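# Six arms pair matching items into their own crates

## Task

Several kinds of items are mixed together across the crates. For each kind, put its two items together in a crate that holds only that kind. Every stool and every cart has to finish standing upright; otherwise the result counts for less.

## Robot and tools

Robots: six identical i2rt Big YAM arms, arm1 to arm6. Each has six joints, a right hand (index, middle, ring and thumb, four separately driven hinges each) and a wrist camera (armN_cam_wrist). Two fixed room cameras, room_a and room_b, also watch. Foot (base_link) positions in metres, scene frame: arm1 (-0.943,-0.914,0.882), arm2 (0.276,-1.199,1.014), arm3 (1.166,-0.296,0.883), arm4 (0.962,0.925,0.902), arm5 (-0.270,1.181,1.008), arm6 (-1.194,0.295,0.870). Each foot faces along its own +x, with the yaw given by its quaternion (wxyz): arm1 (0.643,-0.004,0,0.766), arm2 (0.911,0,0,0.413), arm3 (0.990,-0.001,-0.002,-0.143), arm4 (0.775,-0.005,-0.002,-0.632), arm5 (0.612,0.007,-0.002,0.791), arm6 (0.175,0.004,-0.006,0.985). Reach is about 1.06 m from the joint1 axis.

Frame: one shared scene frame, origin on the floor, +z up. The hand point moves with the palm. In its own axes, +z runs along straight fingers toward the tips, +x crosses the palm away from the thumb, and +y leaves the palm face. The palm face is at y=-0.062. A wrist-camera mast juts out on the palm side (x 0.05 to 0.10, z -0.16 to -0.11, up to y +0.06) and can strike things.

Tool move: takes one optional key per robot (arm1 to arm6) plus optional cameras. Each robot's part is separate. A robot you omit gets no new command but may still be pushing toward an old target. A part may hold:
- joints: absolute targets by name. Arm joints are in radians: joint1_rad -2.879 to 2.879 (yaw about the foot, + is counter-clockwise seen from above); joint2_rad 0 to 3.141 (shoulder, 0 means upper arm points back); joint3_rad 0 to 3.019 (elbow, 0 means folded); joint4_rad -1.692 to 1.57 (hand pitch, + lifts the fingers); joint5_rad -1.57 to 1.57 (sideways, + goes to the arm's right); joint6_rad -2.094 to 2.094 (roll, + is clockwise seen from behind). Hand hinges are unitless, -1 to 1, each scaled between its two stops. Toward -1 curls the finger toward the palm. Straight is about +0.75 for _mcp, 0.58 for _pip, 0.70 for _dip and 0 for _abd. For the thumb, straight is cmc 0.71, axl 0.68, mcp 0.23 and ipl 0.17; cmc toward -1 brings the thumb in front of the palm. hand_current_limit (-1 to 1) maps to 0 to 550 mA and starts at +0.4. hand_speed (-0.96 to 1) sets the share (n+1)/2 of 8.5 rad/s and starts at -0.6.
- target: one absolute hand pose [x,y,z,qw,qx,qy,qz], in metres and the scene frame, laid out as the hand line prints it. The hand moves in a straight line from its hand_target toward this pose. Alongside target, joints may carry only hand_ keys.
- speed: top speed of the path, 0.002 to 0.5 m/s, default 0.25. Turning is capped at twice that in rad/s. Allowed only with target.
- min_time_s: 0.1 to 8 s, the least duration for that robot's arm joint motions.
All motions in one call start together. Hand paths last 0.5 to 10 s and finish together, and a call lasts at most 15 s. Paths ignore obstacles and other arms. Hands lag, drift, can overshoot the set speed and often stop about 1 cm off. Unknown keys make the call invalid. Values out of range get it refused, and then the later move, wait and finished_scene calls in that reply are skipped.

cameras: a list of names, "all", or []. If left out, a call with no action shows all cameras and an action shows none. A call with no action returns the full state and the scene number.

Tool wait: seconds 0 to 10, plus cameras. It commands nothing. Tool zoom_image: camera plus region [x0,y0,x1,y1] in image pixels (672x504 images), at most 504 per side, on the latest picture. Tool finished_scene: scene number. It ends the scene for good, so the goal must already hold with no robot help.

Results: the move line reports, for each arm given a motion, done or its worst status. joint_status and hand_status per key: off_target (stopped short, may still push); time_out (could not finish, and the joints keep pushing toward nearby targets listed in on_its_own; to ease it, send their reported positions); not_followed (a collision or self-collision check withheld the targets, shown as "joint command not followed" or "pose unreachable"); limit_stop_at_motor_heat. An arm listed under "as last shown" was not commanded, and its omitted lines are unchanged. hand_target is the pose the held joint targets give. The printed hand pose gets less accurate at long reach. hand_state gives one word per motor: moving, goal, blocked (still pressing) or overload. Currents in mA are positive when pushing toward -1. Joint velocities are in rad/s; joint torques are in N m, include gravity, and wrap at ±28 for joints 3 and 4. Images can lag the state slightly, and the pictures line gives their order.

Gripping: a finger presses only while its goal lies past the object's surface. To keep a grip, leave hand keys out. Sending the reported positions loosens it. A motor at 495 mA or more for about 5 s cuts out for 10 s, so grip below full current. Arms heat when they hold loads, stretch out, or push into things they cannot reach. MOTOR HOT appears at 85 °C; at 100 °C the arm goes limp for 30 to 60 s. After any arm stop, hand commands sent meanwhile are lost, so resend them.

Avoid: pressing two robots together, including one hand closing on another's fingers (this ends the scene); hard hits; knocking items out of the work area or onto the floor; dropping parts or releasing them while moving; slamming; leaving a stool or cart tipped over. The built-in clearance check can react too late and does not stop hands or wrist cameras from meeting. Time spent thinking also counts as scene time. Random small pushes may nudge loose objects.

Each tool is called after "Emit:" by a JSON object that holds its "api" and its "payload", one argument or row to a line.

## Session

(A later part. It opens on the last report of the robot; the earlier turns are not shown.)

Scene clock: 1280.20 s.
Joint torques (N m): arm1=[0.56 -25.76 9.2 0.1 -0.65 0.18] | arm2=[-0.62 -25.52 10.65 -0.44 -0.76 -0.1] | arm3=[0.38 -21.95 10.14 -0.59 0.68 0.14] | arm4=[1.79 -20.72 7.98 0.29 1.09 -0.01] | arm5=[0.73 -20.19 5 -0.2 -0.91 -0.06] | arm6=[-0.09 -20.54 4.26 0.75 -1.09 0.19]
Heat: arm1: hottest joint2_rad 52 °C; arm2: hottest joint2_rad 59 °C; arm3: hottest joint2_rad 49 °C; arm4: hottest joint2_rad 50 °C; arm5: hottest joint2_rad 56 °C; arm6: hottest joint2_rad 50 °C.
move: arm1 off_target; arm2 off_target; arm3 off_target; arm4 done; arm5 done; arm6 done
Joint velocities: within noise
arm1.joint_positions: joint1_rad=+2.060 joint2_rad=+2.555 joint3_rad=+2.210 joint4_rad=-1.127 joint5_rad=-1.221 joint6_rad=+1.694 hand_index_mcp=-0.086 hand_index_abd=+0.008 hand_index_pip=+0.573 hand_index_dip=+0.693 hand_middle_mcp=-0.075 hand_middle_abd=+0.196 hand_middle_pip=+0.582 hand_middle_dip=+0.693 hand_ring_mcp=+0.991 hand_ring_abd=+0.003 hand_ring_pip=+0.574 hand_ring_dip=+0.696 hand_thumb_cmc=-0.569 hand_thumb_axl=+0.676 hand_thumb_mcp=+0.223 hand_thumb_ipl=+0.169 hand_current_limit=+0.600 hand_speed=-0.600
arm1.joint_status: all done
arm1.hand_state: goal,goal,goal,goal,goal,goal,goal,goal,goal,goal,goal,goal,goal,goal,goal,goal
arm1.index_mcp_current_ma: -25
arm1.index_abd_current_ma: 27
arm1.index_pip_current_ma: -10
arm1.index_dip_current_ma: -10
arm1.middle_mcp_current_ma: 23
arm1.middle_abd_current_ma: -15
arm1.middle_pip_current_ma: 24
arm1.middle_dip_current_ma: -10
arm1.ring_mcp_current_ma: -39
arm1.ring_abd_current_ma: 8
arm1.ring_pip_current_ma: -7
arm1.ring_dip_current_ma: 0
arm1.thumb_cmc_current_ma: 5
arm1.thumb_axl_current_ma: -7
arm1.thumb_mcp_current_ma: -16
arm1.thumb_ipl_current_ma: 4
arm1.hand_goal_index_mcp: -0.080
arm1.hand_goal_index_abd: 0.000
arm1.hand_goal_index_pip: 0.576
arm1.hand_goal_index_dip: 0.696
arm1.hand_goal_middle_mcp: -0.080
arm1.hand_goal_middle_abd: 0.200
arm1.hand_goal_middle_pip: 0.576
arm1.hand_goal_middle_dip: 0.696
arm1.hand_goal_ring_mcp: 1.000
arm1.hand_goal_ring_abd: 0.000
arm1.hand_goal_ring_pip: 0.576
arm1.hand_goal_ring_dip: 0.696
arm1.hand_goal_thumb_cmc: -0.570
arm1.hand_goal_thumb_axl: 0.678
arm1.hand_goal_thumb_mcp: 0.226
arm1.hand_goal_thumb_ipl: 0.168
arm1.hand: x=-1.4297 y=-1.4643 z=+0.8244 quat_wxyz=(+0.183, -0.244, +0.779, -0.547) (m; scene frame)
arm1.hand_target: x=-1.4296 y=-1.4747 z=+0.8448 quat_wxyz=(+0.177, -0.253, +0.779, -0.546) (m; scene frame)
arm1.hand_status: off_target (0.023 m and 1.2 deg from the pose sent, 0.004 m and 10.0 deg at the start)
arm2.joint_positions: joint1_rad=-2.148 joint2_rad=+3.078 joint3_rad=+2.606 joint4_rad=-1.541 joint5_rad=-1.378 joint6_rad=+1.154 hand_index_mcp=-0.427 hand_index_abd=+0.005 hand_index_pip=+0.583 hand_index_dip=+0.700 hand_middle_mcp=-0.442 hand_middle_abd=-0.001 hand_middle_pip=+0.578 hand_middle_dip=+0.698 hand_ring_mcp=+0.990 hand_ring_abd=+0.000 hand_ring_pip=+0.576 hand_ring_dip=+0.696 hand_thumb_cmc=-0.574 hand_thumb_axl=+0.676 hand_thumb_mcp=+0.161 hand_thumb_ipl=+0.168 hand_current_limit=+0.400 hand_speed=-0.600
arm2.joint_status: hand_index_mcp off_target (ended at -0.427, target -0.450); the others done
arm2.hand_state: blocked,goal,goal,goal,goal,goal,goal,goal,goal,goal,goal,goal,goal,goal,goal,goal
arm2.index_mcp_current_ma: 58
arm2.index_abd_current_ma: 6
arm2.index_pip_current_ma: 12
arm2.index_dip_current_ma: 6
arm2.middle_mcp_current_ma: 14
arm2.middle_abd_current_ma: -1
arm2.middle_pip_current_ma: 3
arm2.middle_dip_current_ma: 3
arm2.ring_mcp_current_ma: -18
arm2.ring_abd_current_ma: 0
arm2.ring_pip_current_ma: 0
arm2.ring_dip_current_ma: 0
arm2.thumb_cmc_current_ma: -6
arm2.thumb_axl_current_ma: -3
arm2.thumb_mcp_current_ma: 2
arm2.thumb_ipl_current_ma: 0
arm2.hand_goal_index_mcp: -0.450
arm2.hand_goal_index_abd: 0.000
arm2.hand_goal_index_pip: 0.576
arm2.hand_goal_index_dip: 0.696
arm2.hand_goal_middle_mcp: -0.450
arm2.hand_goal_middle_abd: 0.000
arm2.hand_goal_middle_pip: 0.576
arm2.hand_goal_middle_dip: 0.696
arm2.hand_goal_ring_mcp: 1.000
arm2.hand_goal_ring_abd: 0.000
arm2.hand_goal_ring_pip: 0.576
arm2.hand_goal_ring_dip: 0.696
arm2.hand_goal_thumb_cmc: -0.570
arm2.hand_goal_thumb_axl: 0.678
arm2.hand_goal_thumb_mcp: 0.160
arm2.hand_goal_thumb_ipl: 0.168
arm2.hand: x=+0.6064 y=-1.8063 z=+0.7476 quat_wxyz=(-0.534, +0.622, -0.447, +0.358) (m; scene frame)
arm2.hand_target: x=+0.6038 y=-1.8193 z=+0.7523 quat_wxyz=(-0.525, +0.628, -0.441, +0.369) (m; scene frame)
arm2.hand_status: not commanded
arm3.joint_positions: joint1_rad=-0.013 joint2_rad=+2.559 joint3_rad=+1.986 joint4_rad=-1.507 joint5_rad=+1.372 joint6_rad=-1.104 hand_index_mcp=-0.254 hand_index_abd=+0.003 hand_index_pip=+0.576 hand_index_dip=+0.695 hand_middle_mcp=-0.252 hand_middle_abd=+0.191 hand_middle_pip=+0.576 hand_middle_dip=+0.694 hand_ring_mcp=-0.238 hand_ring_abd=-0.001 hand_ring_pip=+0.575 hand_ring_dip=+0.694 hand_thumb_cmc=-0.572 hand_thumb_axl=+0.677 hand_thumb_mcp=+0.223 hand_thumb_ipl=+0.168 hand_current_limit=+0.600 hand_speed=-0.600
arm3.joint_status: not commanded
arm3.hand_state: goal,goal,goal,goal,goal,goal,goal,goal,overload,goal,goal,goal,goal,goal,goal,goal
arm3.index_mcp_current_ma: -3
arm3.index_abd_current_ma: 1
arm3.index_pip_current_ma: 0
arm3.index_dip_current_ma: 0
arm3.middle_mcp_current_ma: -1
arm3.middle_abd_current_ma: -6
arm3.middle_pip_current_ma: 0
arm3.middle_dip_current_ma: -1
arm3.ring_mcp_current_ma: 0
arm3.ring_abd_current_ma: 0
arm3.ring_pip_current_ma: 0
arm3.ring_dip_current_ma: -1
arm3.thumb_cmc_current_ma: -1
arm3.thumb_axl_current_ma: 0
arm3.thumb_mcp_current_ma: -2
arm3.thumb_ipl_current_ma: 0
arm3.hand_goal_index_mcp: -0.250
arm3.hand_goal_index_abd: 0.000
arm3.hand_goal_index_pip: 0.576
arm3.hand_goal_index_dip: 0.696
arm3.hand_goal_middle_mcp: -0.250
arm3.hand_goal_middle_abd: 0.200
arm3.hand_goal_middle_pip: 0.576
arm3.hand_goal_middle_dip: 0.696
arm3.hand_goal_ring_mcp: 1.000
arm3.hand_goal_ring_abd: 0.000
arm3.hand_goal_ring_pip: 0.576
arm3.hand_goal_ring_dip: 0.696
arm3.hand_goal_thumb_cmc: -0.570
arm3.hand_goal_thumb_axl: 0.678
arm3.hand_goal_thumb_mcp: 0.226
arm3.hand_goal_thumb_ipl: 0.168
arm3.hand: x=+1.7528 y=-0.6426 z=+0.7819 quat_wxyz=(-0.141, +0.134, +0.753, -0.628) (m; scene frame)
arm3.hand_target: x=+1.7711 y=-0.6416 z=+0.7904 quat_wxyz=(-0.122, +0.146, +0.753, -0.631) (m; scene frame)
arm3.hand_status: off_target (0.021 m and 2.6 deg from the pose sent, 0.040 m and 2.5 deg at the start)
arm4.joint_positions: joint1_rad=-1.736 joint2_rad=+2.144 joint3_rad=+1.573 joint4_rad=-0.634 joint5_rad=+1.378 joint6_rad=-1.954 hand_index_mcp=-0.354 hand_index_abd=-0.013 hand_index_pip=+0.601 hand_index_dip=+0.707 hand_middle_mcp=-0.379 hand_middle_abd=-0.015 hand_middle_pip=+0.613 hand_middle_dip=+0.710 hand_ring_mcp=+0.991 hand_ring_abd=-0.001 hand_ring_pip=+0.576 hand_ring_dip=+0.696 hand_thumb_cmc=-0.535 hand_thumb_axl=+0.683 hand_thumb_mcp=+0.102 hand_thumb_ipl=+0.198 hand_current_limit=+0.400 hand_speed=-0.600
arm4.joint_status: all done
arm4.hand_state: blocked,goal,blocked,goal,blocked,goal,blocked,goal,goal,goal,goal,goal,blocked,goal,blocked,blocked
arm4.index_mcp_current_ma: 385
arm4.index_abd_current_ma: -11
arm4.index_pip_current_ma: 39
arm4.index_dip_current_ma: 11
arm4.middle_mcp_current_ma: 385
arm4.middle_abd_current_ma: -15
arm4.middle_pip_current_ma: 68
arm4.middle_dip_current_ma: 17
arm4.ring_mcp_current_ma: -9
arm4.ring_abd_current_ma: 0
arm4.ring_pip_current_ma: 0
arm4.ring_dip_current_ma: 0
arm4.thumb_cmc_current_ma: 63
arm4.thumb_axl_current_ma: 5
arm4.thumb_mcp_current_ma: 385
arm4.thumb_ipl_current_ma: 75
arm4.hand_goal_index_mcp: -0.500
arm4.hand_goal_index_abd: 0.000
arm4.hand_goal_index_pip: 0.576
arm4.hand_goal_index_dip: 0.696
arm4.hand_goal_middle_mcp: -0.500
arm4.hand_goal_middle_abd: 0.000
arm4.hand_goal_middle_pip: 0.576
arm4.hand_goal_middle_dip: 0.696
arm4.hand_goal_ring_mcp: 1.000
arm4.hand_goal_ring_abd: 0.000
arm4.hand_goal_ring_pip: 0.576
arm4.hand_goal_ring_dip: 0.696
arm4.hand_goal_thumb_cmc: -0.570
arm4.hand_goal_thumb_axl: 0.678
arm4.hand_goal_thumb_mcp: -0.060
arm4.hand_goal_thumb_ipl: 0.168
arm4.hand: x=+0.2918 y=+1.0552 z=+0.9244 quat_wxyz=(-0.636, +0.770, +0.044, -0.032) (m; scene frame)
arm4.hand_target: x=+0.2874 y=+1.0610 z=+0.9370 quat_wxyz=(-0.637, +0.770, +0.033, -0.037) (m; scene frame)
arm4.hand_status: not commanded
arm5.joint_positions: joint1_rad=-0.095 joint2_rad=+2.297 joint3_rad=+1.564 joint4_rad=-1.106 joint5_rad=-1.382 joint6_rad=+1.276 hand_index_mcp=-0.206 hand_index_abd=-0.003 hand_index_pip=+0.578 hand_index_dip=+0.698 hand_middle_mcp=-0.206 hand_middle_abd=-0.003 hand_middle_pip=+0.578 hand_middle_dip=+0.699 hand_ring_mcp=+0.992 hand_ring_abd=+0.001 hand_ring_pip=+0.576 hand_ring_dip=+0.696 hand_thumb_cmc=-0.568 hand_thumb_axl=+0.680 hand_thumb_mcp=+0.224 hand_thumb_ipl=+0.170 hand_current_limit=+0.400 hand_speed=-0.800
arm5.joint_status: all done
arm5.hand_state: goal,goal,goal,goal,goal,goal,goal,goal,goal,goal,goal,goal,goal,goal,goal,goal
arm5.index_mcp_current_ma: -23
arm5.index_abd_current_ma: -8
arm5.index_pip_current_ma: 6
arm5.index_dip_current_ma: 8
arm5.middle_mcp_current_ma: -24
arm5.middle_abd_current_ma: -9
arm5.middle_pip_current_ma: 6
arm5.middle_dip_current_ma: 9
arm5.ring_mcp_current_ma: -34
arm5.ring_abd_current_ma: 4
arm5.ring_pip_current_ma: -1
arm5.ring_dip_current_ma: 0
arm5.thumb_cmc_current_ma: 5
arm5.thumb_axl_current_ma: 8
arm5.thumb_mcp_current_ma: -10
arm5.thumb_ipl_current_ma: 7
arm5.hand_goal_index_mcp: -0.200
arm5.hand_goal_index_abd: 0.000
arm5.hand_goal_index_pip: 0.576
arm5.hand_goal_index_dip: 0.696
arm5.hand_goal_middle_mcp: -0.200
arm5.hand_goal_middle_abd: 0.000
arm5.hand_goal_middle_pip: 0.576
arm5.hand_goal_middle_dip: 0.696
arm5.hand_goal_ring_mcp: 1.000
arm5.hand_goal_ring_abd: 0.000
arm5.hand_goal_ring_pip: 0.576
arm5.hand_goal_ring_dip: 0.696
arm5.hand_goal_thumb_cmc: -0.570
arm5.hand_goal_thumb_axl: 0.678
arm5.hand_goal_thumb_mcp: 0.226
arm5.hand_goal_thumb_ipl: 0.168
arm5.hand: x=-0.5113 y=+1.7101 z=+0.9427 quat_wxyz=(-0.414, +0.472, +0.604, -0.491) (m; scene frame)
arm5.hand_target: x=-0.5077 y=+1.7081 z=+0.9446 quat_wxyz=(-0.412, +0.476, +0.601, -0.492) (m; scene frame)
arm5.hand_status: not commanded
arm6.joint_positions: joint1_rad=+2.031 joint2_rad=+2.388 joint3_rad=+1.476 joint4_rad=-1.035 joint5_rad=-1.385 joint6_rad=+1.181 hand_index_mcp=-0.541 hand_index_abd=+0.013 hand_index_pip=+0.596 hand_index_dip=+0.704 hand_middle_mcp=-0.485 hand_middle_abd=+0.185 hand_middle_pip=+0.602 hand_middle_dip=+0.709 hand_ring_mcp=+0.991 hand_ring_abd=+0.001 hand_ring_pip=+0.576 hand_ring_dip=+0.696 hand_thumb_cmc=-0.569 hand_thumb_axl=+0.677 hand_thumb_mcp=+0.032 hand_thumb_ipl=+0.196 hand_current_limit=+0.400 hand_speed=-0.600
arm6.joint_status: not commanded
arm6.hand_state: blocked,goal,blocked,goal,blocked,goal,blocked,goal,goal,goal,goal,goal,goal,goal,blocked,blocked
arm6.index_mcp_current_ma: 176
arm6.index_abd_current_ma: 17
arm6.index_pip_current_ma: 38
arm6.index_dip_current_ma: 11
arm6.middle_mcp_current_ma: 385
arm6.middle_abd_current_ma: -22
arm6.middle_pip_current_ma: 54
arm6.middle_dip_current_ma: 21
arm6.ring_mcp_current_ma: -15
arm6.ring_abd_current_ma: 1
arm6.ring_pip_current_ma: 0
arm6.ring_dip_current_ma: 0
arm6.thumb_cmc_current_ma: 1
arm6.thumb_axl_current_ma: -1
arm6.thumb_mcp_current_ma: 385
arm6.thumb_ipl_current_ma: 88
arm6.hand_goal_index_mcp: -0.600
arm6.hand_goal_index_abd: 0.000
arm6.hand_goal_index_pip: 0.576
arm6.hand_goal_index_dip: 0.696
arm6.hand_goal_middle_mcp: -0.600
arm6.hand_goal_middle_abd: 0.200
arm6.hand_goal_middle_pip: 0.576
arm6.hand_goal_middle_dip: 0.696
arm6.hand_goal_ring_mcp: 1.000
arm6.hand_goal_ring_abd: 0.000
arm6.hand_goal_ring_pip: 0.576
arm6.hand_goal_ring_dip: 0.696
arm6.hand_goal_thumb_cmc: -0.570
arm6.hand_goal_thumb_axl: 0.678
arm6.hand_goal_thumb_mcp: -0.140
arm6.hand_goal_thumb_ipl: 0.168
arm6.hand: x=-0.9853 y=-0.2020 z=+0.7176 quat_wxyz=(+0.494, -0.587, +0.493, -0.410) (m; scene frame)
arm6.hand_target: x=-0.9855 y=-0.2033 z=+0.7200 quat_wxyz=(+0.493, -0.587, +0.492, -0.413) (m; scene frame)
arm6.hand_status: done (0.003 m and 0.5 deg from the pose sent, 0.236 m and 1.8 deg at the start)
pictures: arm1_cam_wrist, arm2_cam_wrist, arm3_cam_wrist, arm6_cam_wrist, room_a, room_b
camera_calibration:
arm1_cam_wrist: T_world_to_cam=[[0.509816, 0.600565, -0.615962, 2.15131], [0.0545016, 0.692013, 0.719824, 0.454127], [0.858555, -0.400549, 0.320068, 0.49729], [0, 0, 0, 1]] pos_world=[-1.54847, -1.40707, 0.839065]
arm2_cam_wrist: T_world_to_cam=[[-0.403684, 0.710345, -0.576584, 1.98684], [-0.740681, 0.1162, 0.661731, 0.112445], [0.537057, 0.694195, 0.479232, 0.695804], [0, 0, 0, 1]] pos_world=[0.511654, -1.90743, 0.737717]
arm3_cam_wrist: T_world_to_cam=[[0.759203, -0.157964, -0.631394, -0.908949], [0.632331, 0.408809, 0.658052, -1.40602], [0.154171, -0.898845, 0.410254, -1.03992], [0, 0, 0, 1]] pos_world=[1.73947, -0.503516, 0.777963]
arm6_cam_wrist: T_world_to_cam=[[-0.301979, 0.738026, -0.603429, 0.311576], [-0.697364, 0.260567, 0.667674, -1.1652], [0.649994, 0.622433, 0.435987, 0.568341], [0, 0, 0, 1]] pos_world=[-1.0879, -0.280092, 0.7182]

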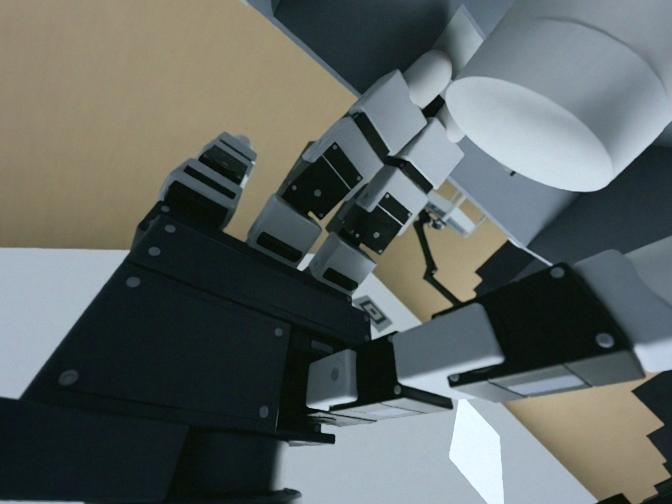

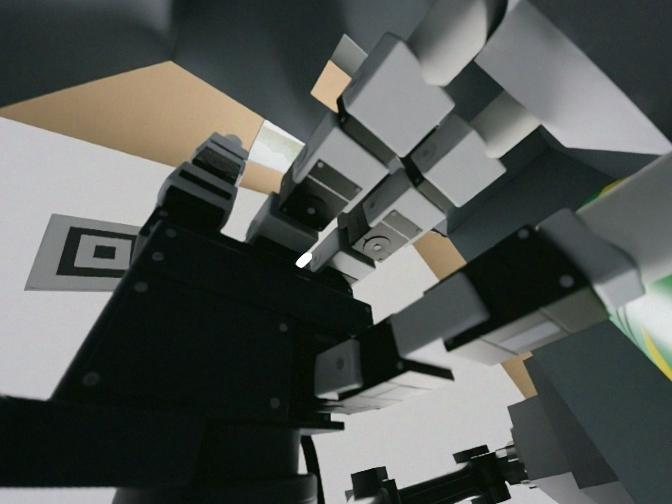

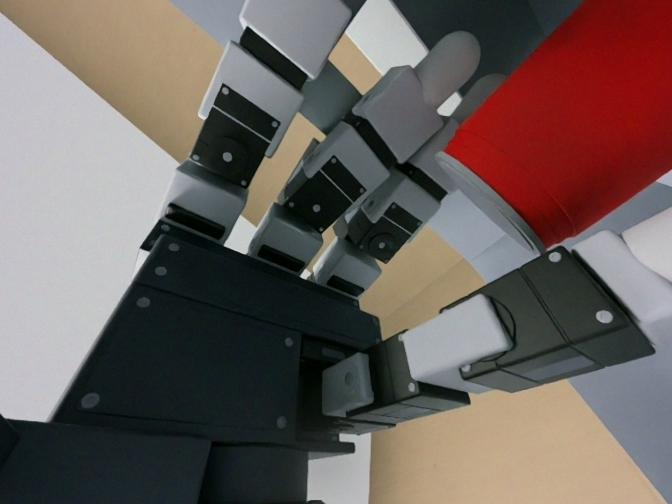

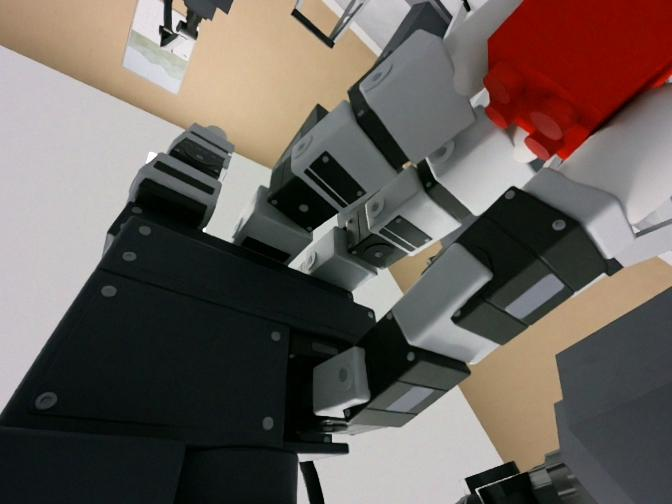

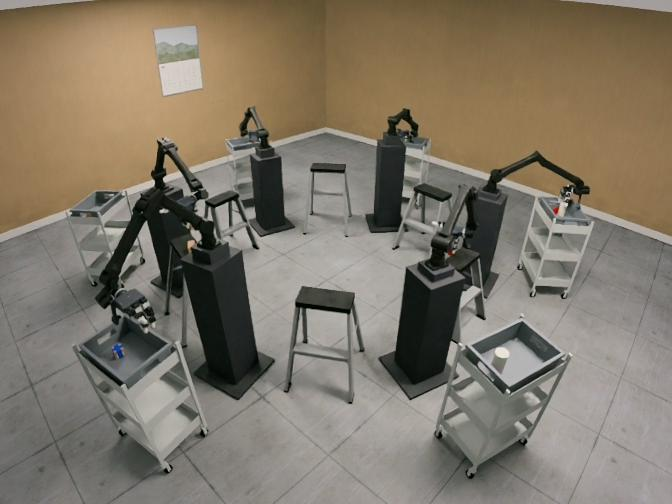

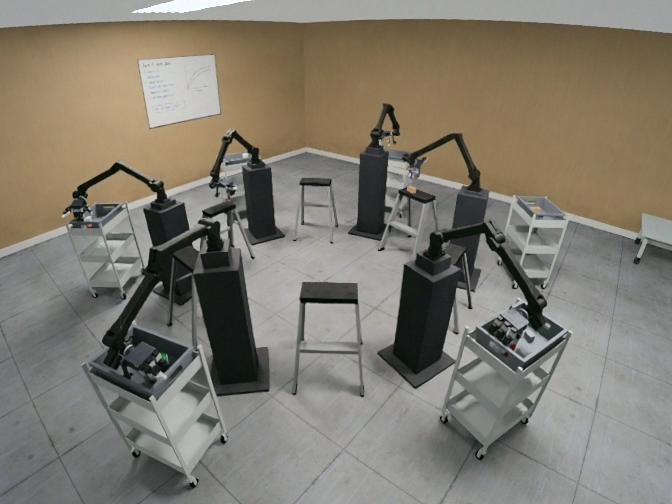

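Emit:
{"api": "zoom_image", "payload": {
  "camera": "room_b",
  "region": [180, 150, 280, 250]
}}

Emit:
{"api": "zoom_image", "payload": {
  "camera": "room_a",
  "region": [410, 180, 510, 280]
}}

Emit:
{"api": "move", "payload": {
  "arm1": {"target":[-1.4257,-1.477,0.812,0.1772,-0.2531,0.7791,-0.5455],"speed":0.06},
  "arm2": {"joints":{"hand_index_mcp":-0.62,"hand_middle_mcp":-0.62,"hand_thumb_mcp":0.0}},
  "arm3": {"target":[1.783,-0.639,0.778,-0.1226,0.1462,0.7521,-0.631],"speed":0.06},
  "arm4": {"target":[0.4275,1.0684,0.80,-0.6433,0.7667,0.0226,-0.0189],"speed":0.1},
  "arm6": {"target":[-0.9855,-0.2033,0.695,0.4924,-0.5869,0.4924,-0.4131],"speed":0.1},
  "cameras": ["arm1_cam_wrist","arm2_cam_wrist","arm3_cam_wrist","arm6_cam_wrist","arm4_cam_wrist","room_a","room_b"]
}}

Scaled by 5.040.

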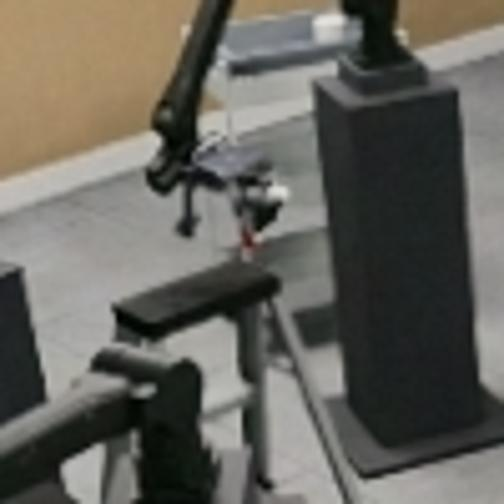

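Scaled by 5.040.

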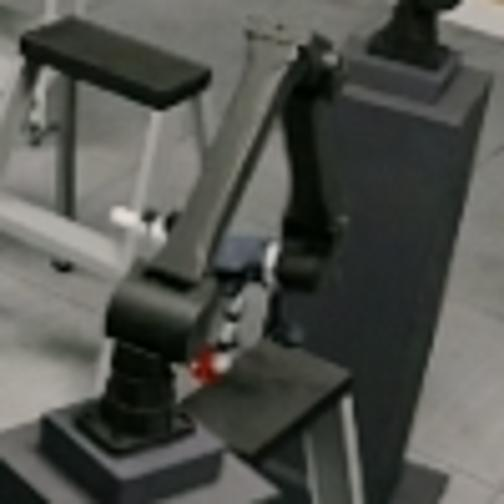

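Scene clock: 1318.97 s.
Joint torques (N m): arm1=[0.73 -23.47 7.24 1.17 -0.63 0.09] | arm2=[-0.67 -25.76 9.87 -0.36 -0.69 -0.08] | arm3=[0.03 -22.42 10.19 -0.99 0.66 0.16] | arm4=[0.5 -15.74 3.88 1.2 1.33 0.05] | arm5=[0.67 -20.19 5 -0.21 -0.91 -0.06] | arm6=[-0.09 -18.02 5.61 0.79 -1.09 0.2]
Heat: arm1: hottest joint2_rad 60 °C; arm2: hottest joint2_rad 57 °C; arm3: hottest joint2_rad 47 °C; arm4: hottest joint2_rad 50 °C; arm5: hottest joint2_rad 56 °C; arm6: hottest joint2_rad 43 °C.
move: arm1 off_target; arm2 off_target; arm3 off_target; arm4 off_target; arm6 done
Joint velocities: within noise
arm1.joint_positions: joint1_rad=+2.062 joint2_rad=+2.554 joint3_rad=+2.210 joint4_rad=-1.085 joint5_rad=-1.221 joint6_rad=+1.715 hand_index_mcp=-0.086 hand_index_abd=+0.008 hand_index_pip=+0.573 hand_index_dip=+0.693 hand_middle_mcp=-0.075 hand_middle_abd=+0.196 hand_middle_pip=+0.582 hand_middle_dip=+0.694 hand_ring_mcp=+0.991 hand_ring_abd=+0.003 hand_ring_pip=+0.574 hand_ring_dip=+0.696 hand_thumb_cmc=-0.569 hand_thumb_axl=+0.676 hand_thumb_mcp=+0.223 hand_thumb_ipl=+0.169 hand_current_limit=+0.600 hand_speed=-0.600
arm1.joint_status: not commanded
arm1.hand_state: goal,goal,goal,goal,goal,goal,goal,goal,goal,goal,goal,goal,goal,goal,goal,goal
arm1.index_mcp_current_ma: -25
arm1.index_abd_current_ma: 26
arm1.index_pip_current_ma: -10
arm1.index_dip_current_ma: -10
arm1.middle_mcp_current_ma: 23
arm1.middle_abd_current_ma: -14
arm1.middle_pip_current_ma: 24
arm1.middle_dip_current_ma: -9
arm1.ring_mcp_current_ma: -39
arm1.ring_abd_current_ma: 8
arm1.ring_pip_current_ma: -7
arm1.ring_dip_current_ma: 0
arm1.thumb_cmc_current_ma: 5
arm1.thumb_axl_current_ma: -7
arm1.thumb_mcp_current_ma: -16
arm1.thumb_ipl_current_ma: 4
arm1.hand_goal_index_mcp: -0.080
arm1.hand_goal_index_abd: 0.000
arm1.hand_goal_index_pip: 0.576
arm1.hand_goal_index_dip: 0.696
arm1.hand_goal_middle_mcp: -0.080
arm1.hand_goal_middle_abd: 0.200
arm1.hand_goal_middle_pip: 0.576
arm1.hand_goal_middle_dip: 0.696
arm1.hand_goal_ring_mcp: 1.000
arm1.hand_goal_ring_abd: 0.000
arm1.hand_goal_ring_pip: 0.576
arm1.hand_goal_ring_dip: 0.696
arm1.hand_goal_thumb_cmc: -0.570
arm1.hand_goal_thumb_axl: 0.678
arm1.hand_goal_thumb_mcp: 0.226
arm1.hand_goal_thumb_ipl: 0.168
arm1.hand: x=-1.4336 y=-1.4701 z=+0.8247 quat_wxyz=(+0.174, -0.248, +0.778, -0.551) (m; scene frame)
arm1.hand_target: x=-1.4255 y=-1.4766 z=+0.8122 quat_wxyz=(+0.177, -0.253, +0.779, -0.545) (m; scene frame)
arm1.hand_status: off_target (0.017 m and 0.9 deg from the pose sent, 0.018 m and 1.2 deg at the start)
arm2.joint_positions: joint1_rad=-2.148 joint2_rad=+3.078 joint3_rad=+2.617 joint4_rad=-1.541 joint5_rad=-1.379 joint6_rad=+1.151 hand_index_mcp=-0.468 hand_index_abd=+0.004 hand_index_pip=+0.602 hand_index_dip=+0.710 hand_middle_mcp=-0.564 hand_middle_abd=-0.022 hand_middle_pip=+0.600 hand_middle_dip=+0.709 hand_ring_mcp=+0.990 hand_ring_abd=+0.000 hand_ring_pip=+0.576 hand_ring_dip=+0.696 hand_thumb_cmc=-0.559 hand_thumb_axl=+0.677 hand_thumb_mcp=+0.131 hand_thumb_ipl=+0.189 hand_current_limit=+0.400 hand_speed=-0.600
arm2.joint_status: hand_index_mcp off_target (ended at -0.468, target -0.620); hand_middle_mcp off_target (ended at -0.564, target -0.620); hand_thumb_mcp off_target (ended at +0.131, target +0.000)
arm2.hand_state: blocked,goal,blocked,goal,blocked,blocked,blocked,goal,goal,goal,goal,goal,goal,goal,blocked,blocked
arm2.index_mcp_current_ma: 385
arm2.index_abd_current_ma: 5
arm2.index_pip_current_ma: 63
arm2.index_dip_current_ma: 27
arm2.middle_mcp_current_ma: 180
arm2.middle_abd_current_ma: -41
arm2.middle_pip_current_ma: 57
arm2.middle_dip_current_ma: 25
arm2.ring_mcp_current_ma: -18
arm2.ring_abd_current_ma: 0
arm2.ring_pip_current_ma: 0
arm2.ring_dip_current_ma: 0
arm2.thumb_cmc_current_ma: 22
arm2.thumb_axl_current_ma: -1
arm2.thumb_mcp_current_ma: 385
arm2.thumb_ipl_current_ma: 68
arm2.hand_goal_index_mcp: -0.620
arm2.hand_goal_index_abd: 0.000
arm2.hand_goal_index_pip: 0.576
arm2.hand_goal_index_dip: 0.696
arm2.hand_goal_middle_mcp: -0.620
arm2.hand_goal_middle_abd: 0.000
arm2.hand_goal_middle_pip: 0.576
arm2.hand_goal_middle_dip: 0.696
arm2.hand_goal_ring_mcp: 1.000
arm2.hand_goal_ring_abd: 0.000
arm2.hand_goal_ring_pip: 0.576
arm2.hand_goal_ring_dip: 0.696
arm2.hand_goal_thumb_cmc: -0.570
arm2.hand_goal_thumb_axl: 0.678
arm2.hand_goal_thumb_mcp: 0.000
arm2.hand_goal_thumb_ipl: 0.168
arm2.hand: x=+0.6078 y=-1.8106 z=+0.7509 quat_wxyz=(-0.531, +0.625, -0.443, +0.363) (m; scene frame)
arm2.hand_target: x=+0.6038 y=-1.8193 z=+0.7523 quat_wxyz=(-0.525, +0.628, -0.441, +0.369) (m; scene frame)
arm2.hand_status: not commanded
arm3.joint_positions: joint1_rad=-0.003 joint2_rad=+2.620 joint3_rad=+2.063 joint4_rad=-1.554 joint5_rad=+1.368 joint6_rad=-1.070 hand_index_mcp=-0.249 hand_index_abd=+0.003 hand_index_pip=+0.576 hand_index_dip=+0.695 hand_middle_mcp=-0.252 hand_middle_abd=+0.191 hand_middle_pip=+0.576 hand_middle_dip=+0.694 hand_ring_mcp=-0.238 hand_ring_abd=-0.001 hand_ring_pip=+0.575 hand_ring_dip=+0.694 hand_thumb_cmc=-0.572 hand_thumb_axl=+0.677 hand_thumb_mcp=+0.223 hand_thumb_ipl=+0.168 hand_current_limit=+0.600 hand_speed=-0.600
arm3.joint_status: not commanded
arm3.hand_state: goal,goal,goal,goal,goal,goal,goal,goal,overload,goal,goal,goal,goal,goal,goal,goal
arm3.index_mcp_current_ma: 0
arm3.index_abd_current_ma: 1
arm3.index_pip_current_ma: 0
arm3.index_dip_current_ma: 0
arm3.middle_mcp_current_ma: -1
arm3.middle_abd_current_ma: -6
arm3.middle_pip_current_ma: 0
arm3.middle_dip_current_ma: -1
arm3.ring_mcp_current_ma: 0
arm3.ring_abd_current_ma: 0
arm3.ring_pip_current_ma: 0
arm3.ring_dip_current_ma: -1
arm3.thumb_cmc_current_ma: -1
arm3.thumb_axl_current_ma: 0
arm3.thumb_mcp_current_ma: -2
arm3.thumb_ipl_current_ma: 0
arm3.hand_goal_index_mcp: -0.250
arm3.hand_goal_index_abd: 0.000
arm3.hand_goal_index_pip: 0.576
arm3.hand_goal_index_dip: 0.696
arm3.hand_goal_middle_mcp: -0.250
arm3.hand_goal_middle_abd: 0.200
arm3.hand_goal_middle_pip: 0.576
arm3.hand_goal_middle_dip: 0.696
arm3.hand_goal_ring_mcp: 1.000
arm3.hand_goal_ring_abd: 0.000
arm3.hand_goal_ring_pip: 0.576
arm3.hand_goal_ring_dip: 0.696
arm3.hand_goal_thumb_cmc: -0.570
arm3.hand_goal_thumb_axl: 0.678
arm3.hand_goal_thumb_mcp: 0.226
arm3.hand_goal_thumb_ipl: 0.168
arm3.hand: x=+1.7647 y=-0.6395 z=+0.7669 quat_wxyz=(-0.140, +0.134, +0.754, -0.628) (m; scene frame)
arm3.hand_target: x=+1.7822 y=-0.6385 z=+0.7785 quat_wxyz=(-0.122, +0.146, +0.753, -0.631) (m; scene frame)
arm3.hand_status: off_target (0.021 m and 2.5 deg from the pose sent, 0.031 m and 2.6 deg at the start)
arm4.joint_positions: joint1_rad=-1.736 joint2_rad=+2.140 joint3_rad=+1.140 joint4_rad=-0.370 joint5_rad=+1.398 joint6_rad=-1.785 hand_index_mcp=-0.354 hand_index_abd=-0.013 hand_index_pip=+0.601 hand_index_dip=+0.707 hand_middle_mcp=-0.379 hand_middle_abd=-0.015 hand_middle_pip=+0.613 hand_middle_dip=+0.710 hand_ring_mcp=+0.991 hand_ring_abd=-0.001 hand_ring_pip=+0.576 hand_ring_dip=+0.696 hand_thumb_cmc=-0.535 hand_thumb_axl=+0.683 hand_thumb_mcp=+0.102 hand_thumb_ipl=+0.198 hand_current_limit=+0.400 hand_speed=-0.600
arm4.joint_status: not commanded
arm4.hand_state: blocked,goal,blocked,goal,blocked,goal,blocked,goal,goal,goal,goal,goal,blocked,goal,blocked,blocked
arm4.index_mcp_current_ma: 385
arm4.index_abd_current_ma: -11
arm4.index_pip_current_ma: 39
arm4.index_dip_current_ma: 11
arm4.middle_mcp_current_ma: 385
arm4.middle_abd_current_ma: -15
arm4.middle_pip_current_ma: 68
arm4.middle_dip_current_ma: 17
arm4.ring_mcp_current_ma: -9
arm4.ring_abd_current_ma: 0
arm4.ring_pip_current_ma: 0
arm4.ring_dip_current_ma: 0
arm4.thumb_cmc_current_ma: 63
arm4.thumb_axl_current_ma: 5
arm4.thumb_mcp_current_ma: 385
arm4.thumb_ipl_current_ma: 75
arm4.hand_goal_index_mcp: -0.500
arm4.hand_goal_index_abd: 0.000
arm4.hand_goal_index_pip: 0.576
arm4.hand_goal_index_dip: 0.696
arm4.hand_goal_middle_mcp: -0.500
arm4.hand_goal_middle_abd: 0.000
arm4.hand_goal_middle_pip: 0.576
arm4.hand_goal_middle_dip: 0.696
arm4.hand_goal_ring_mcp: 1.000
arm4.hand_goal_ring_abd: 0.000
arm4.hand_goal_ring_pip: 0.576
arm4.hand_goal_ring_dip: 0.696
arm4.hand_goal_thumb_cmc: -0.570
arm4.hand_goal_thumb_axl: 0.678
arm4.hand_goal_thumb_mcp: -0.060
arm4.hand_goal_thumb_ipl: 0.168
arm4.hand: x=+0.4245 y=+1.0612 z=+0.8079 quat_wxyz=(-0.641, +0.767, +0.030, -0.021) (m; scene frame)
arm4.hand_target: x=+0.4278 y=+1.0683 z=+0.8001 quat_wxyz=(-0.643, +0.766, +0.022, -0.019) (m; scene frame)
arm4.hand_status: off_target (0.011 m and 0.9 deg from the pose sent, 0.184 m and 3.0 deg at the start)
arm5: as last shown
arm6.joint_positions: joint1_rad=+2.031 joint2_rad=+2.408 joint3_rad=+1.476 joint4_rad=-0.999 joint5_rad=-1.385 joint6_rad=+1.181 hand_index_mcp=-0.541 hand_index_abd=+0.013 hand_index_pip=+0.596 hand_index_dip=+0.704 hand_middle_mcp=-0.485 hand_middle_abd=+0.185 hand_middle_pip=+0.602 hand_middle_dip=+0.709 hand_ring_mcp=+0.991 hand_ring_abd=+0.001 hand_ring_pip=+0.576 hand_ring_dip=+0.696 hand_thumb_cmc=-0.569 hand_thumb_axl=+0.677 hand_thumb_mcp=+0.032 hand_thumb_ipl=+0.196 hand_current_limit=+0.400 hand_speed=-0.600
arm6.joint_status: not commanded
arm6.hand_state: blocked,goal,blocked,goal,blocked,goal,blocked,goal,goal,goal,goal,goal,goal,goal,blocked,blocked
arm6.index_mcp_current_ma: 176
arm6.index_abd_current_ma: 17
arm6.index_pip_current_ma: 38
arm6.index_dip_current_ma: 11
arm6.middle_mcp_current_ma: 385
arm6.middle_abd_current_ma: -22
arm6.middle_pip_current_ma: 54
arm6.middle_dip_current_ma: 21
arm6.ring_mcp_current_ma: -15
arm6.ring_abd_current_ma: 1
arm6.ring_pip_current_ma: 0
arm6.ring_dip_current_ma: 0
arm6.thumb_cmc_current_ma: 1
arm6.thumb_axl_current_ma: -1
arm6.thumb_mcp_current_ma: 385
arm6.thumb_ipl_current_ma: 88
arm6.hand_goal_index_mcp: -0.600
arm6.hand_goal_index_abd: 0.000
arm6.hand_goal_index_pip: 0.576
arm6.hand_goal_index_dip: 0.696
arm6.hand_goal_middle_mcp: -0.600
arm6.hand_goal_middle_abd: 0.200
arm6.hand_goal_middle_pip: 0.576
arm6.hand_goal_middle_dip: 0.696
arm6.hand_goal_ring_mcp: 1.000
arm6.hand_goal_ring_abd: 0.000
arm6.hand_goal_ring_pip: 0.576
arm6.hand_goal_ring_dip: 0.696
arm6.hand_goal_thumb_cmc: -0.570
arm6.hand_goal_thumb_axl: 0.678
arm6.hand_goal_thumb_mcp: -0.140
arm6.hand_goal_thumb_ipl: 0.168
arm6.hand: x=-0.9852 y=-0.2026 z=+0.7053 quat_wxyz=(+0.490, -0.590, +0.490, -0.414) (m; scene frame)
arm6.hand_target: x=-0.9856 y=-0.2032 z=+0.6952 quat_wxyz=(+0.492, -0.587, +0.492, -0.413) (m; scene frame)
arm6.hand_status: done (0.010 m and 0.6 deg from the pose sent, 0.023 m and 0.4 deg at the start)
pictures: arm1_cam_wrist, arm2_cam_wrist, arm3_cam_wrist, arm4_cam_wrist, arm6_cam_wrist, room_a, room_b
camera_calibration:
arm1_cam_wrist: T_world_to_cam=[[0.502295, 0.58964, -0.632475, 2.14376], [0.0696891, 0.701458, 0.709296, 0.502415], [0.861883, -0.400352, 0.311247, 0.510575], [0, 0, 0, 1]] pos_world=[-1.55187, -1.41206, 0.840601]
arm2_cam_wrist: T_world_to_cam=[[-0.400283, 0.702084, -0.588941, 1.98469], [-0.744472, 0.125609, 0.655731, 0.135626], [0.534355, 0.700928, 0.472403, 0.715336], [0, 0, 0, 1]] pos_world=[0.513163, -1.91185, 0.742004]
arm3_cam_wrist: T_world_to_cam=[[0.761163, -0.157093, -0.629248, -0.931586], [0.62994, 0.409892, 0.65967, -1.40132], [0.154295, -0.898504, 0.410954, -1.03334], [0, 0, 0, 1]] pos_world=[1.75127, -0.500416, 0.762863]
arm4_cam_wrist: T_world_to_cam=[[-0.780174, -0.132969, -0.611267, 1.00652], [-0.387633, -0.66418, 0.639223, 0.306638], [-0.490988, 0.735653, 0.466632, -0.822633], [0, 0, 0, 1]] pos_world=[0.500222, 0.942671, 0.803112]
arm6_cam_wrist: T_world_to_cam=[[-0.301036, 0.728728, -0.615088, 0.311799], [-0.698502, 0.270611, 0.662468, -1.15223], [0.649209, 0.629067, 0.427555, 0.580605], [0, 0, 0, 1]] pos_world=[-1.0879, -0.280651, 0.706856]

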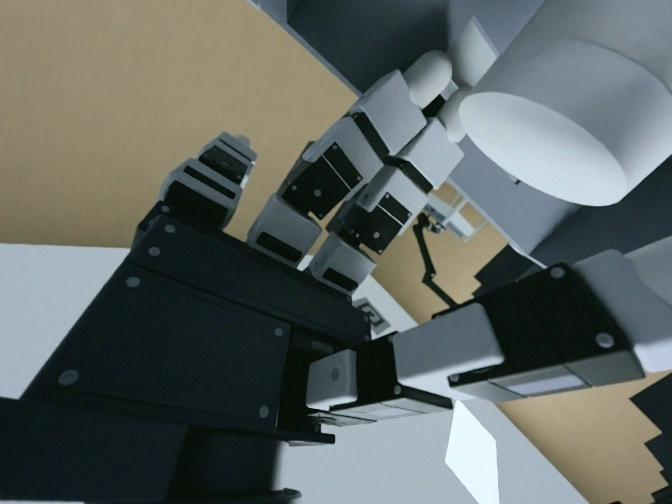

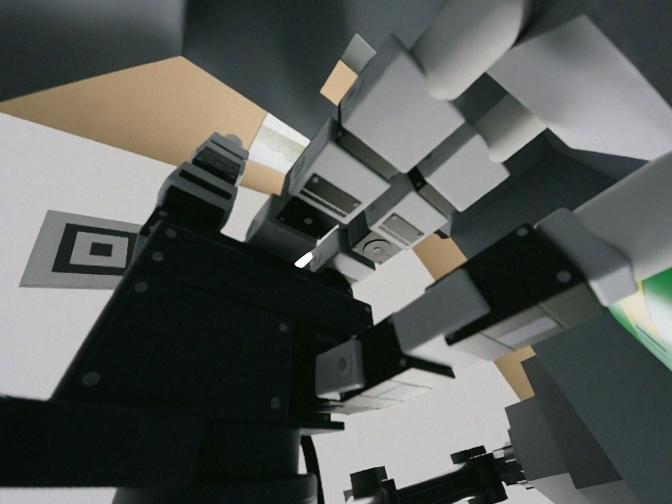

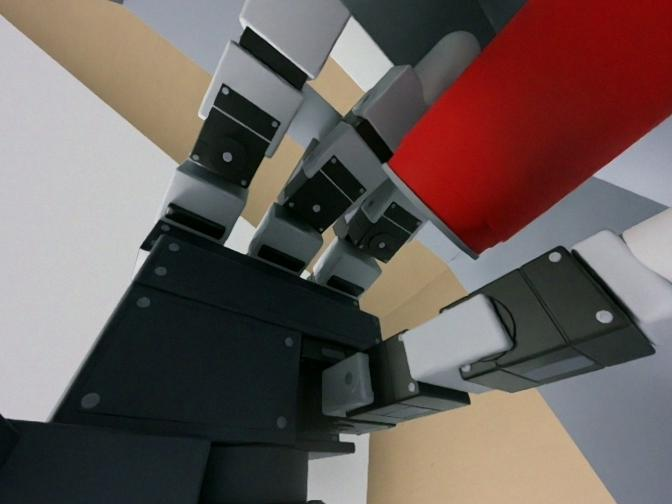

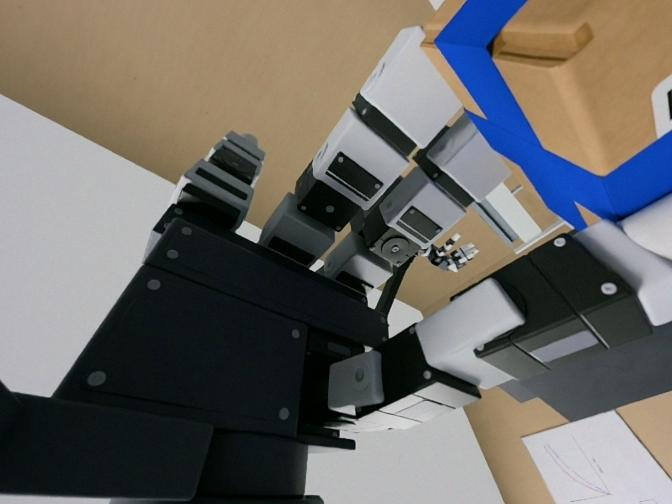

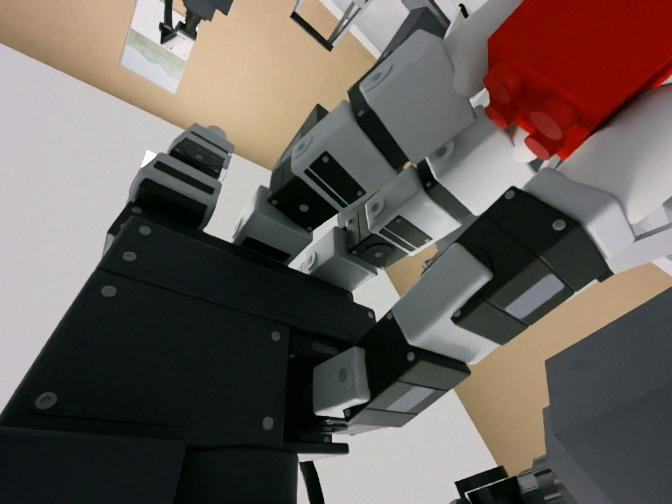

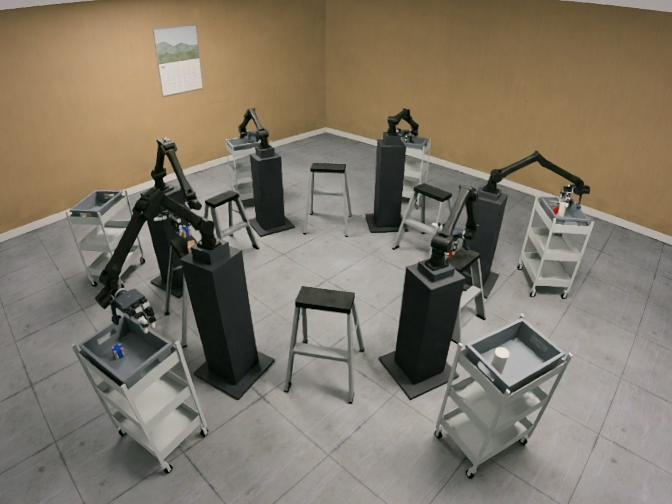

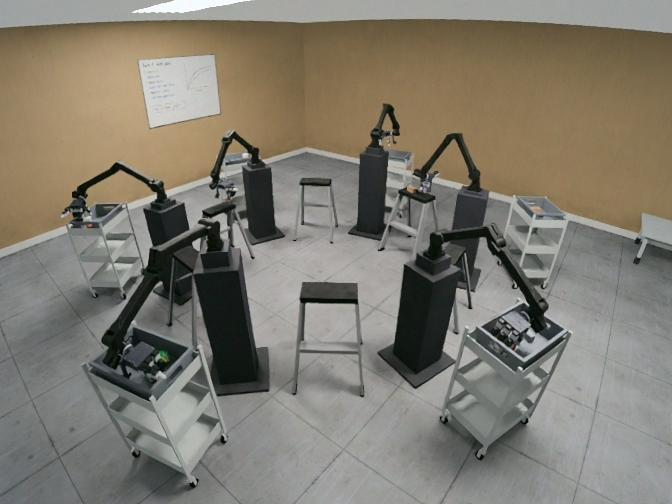

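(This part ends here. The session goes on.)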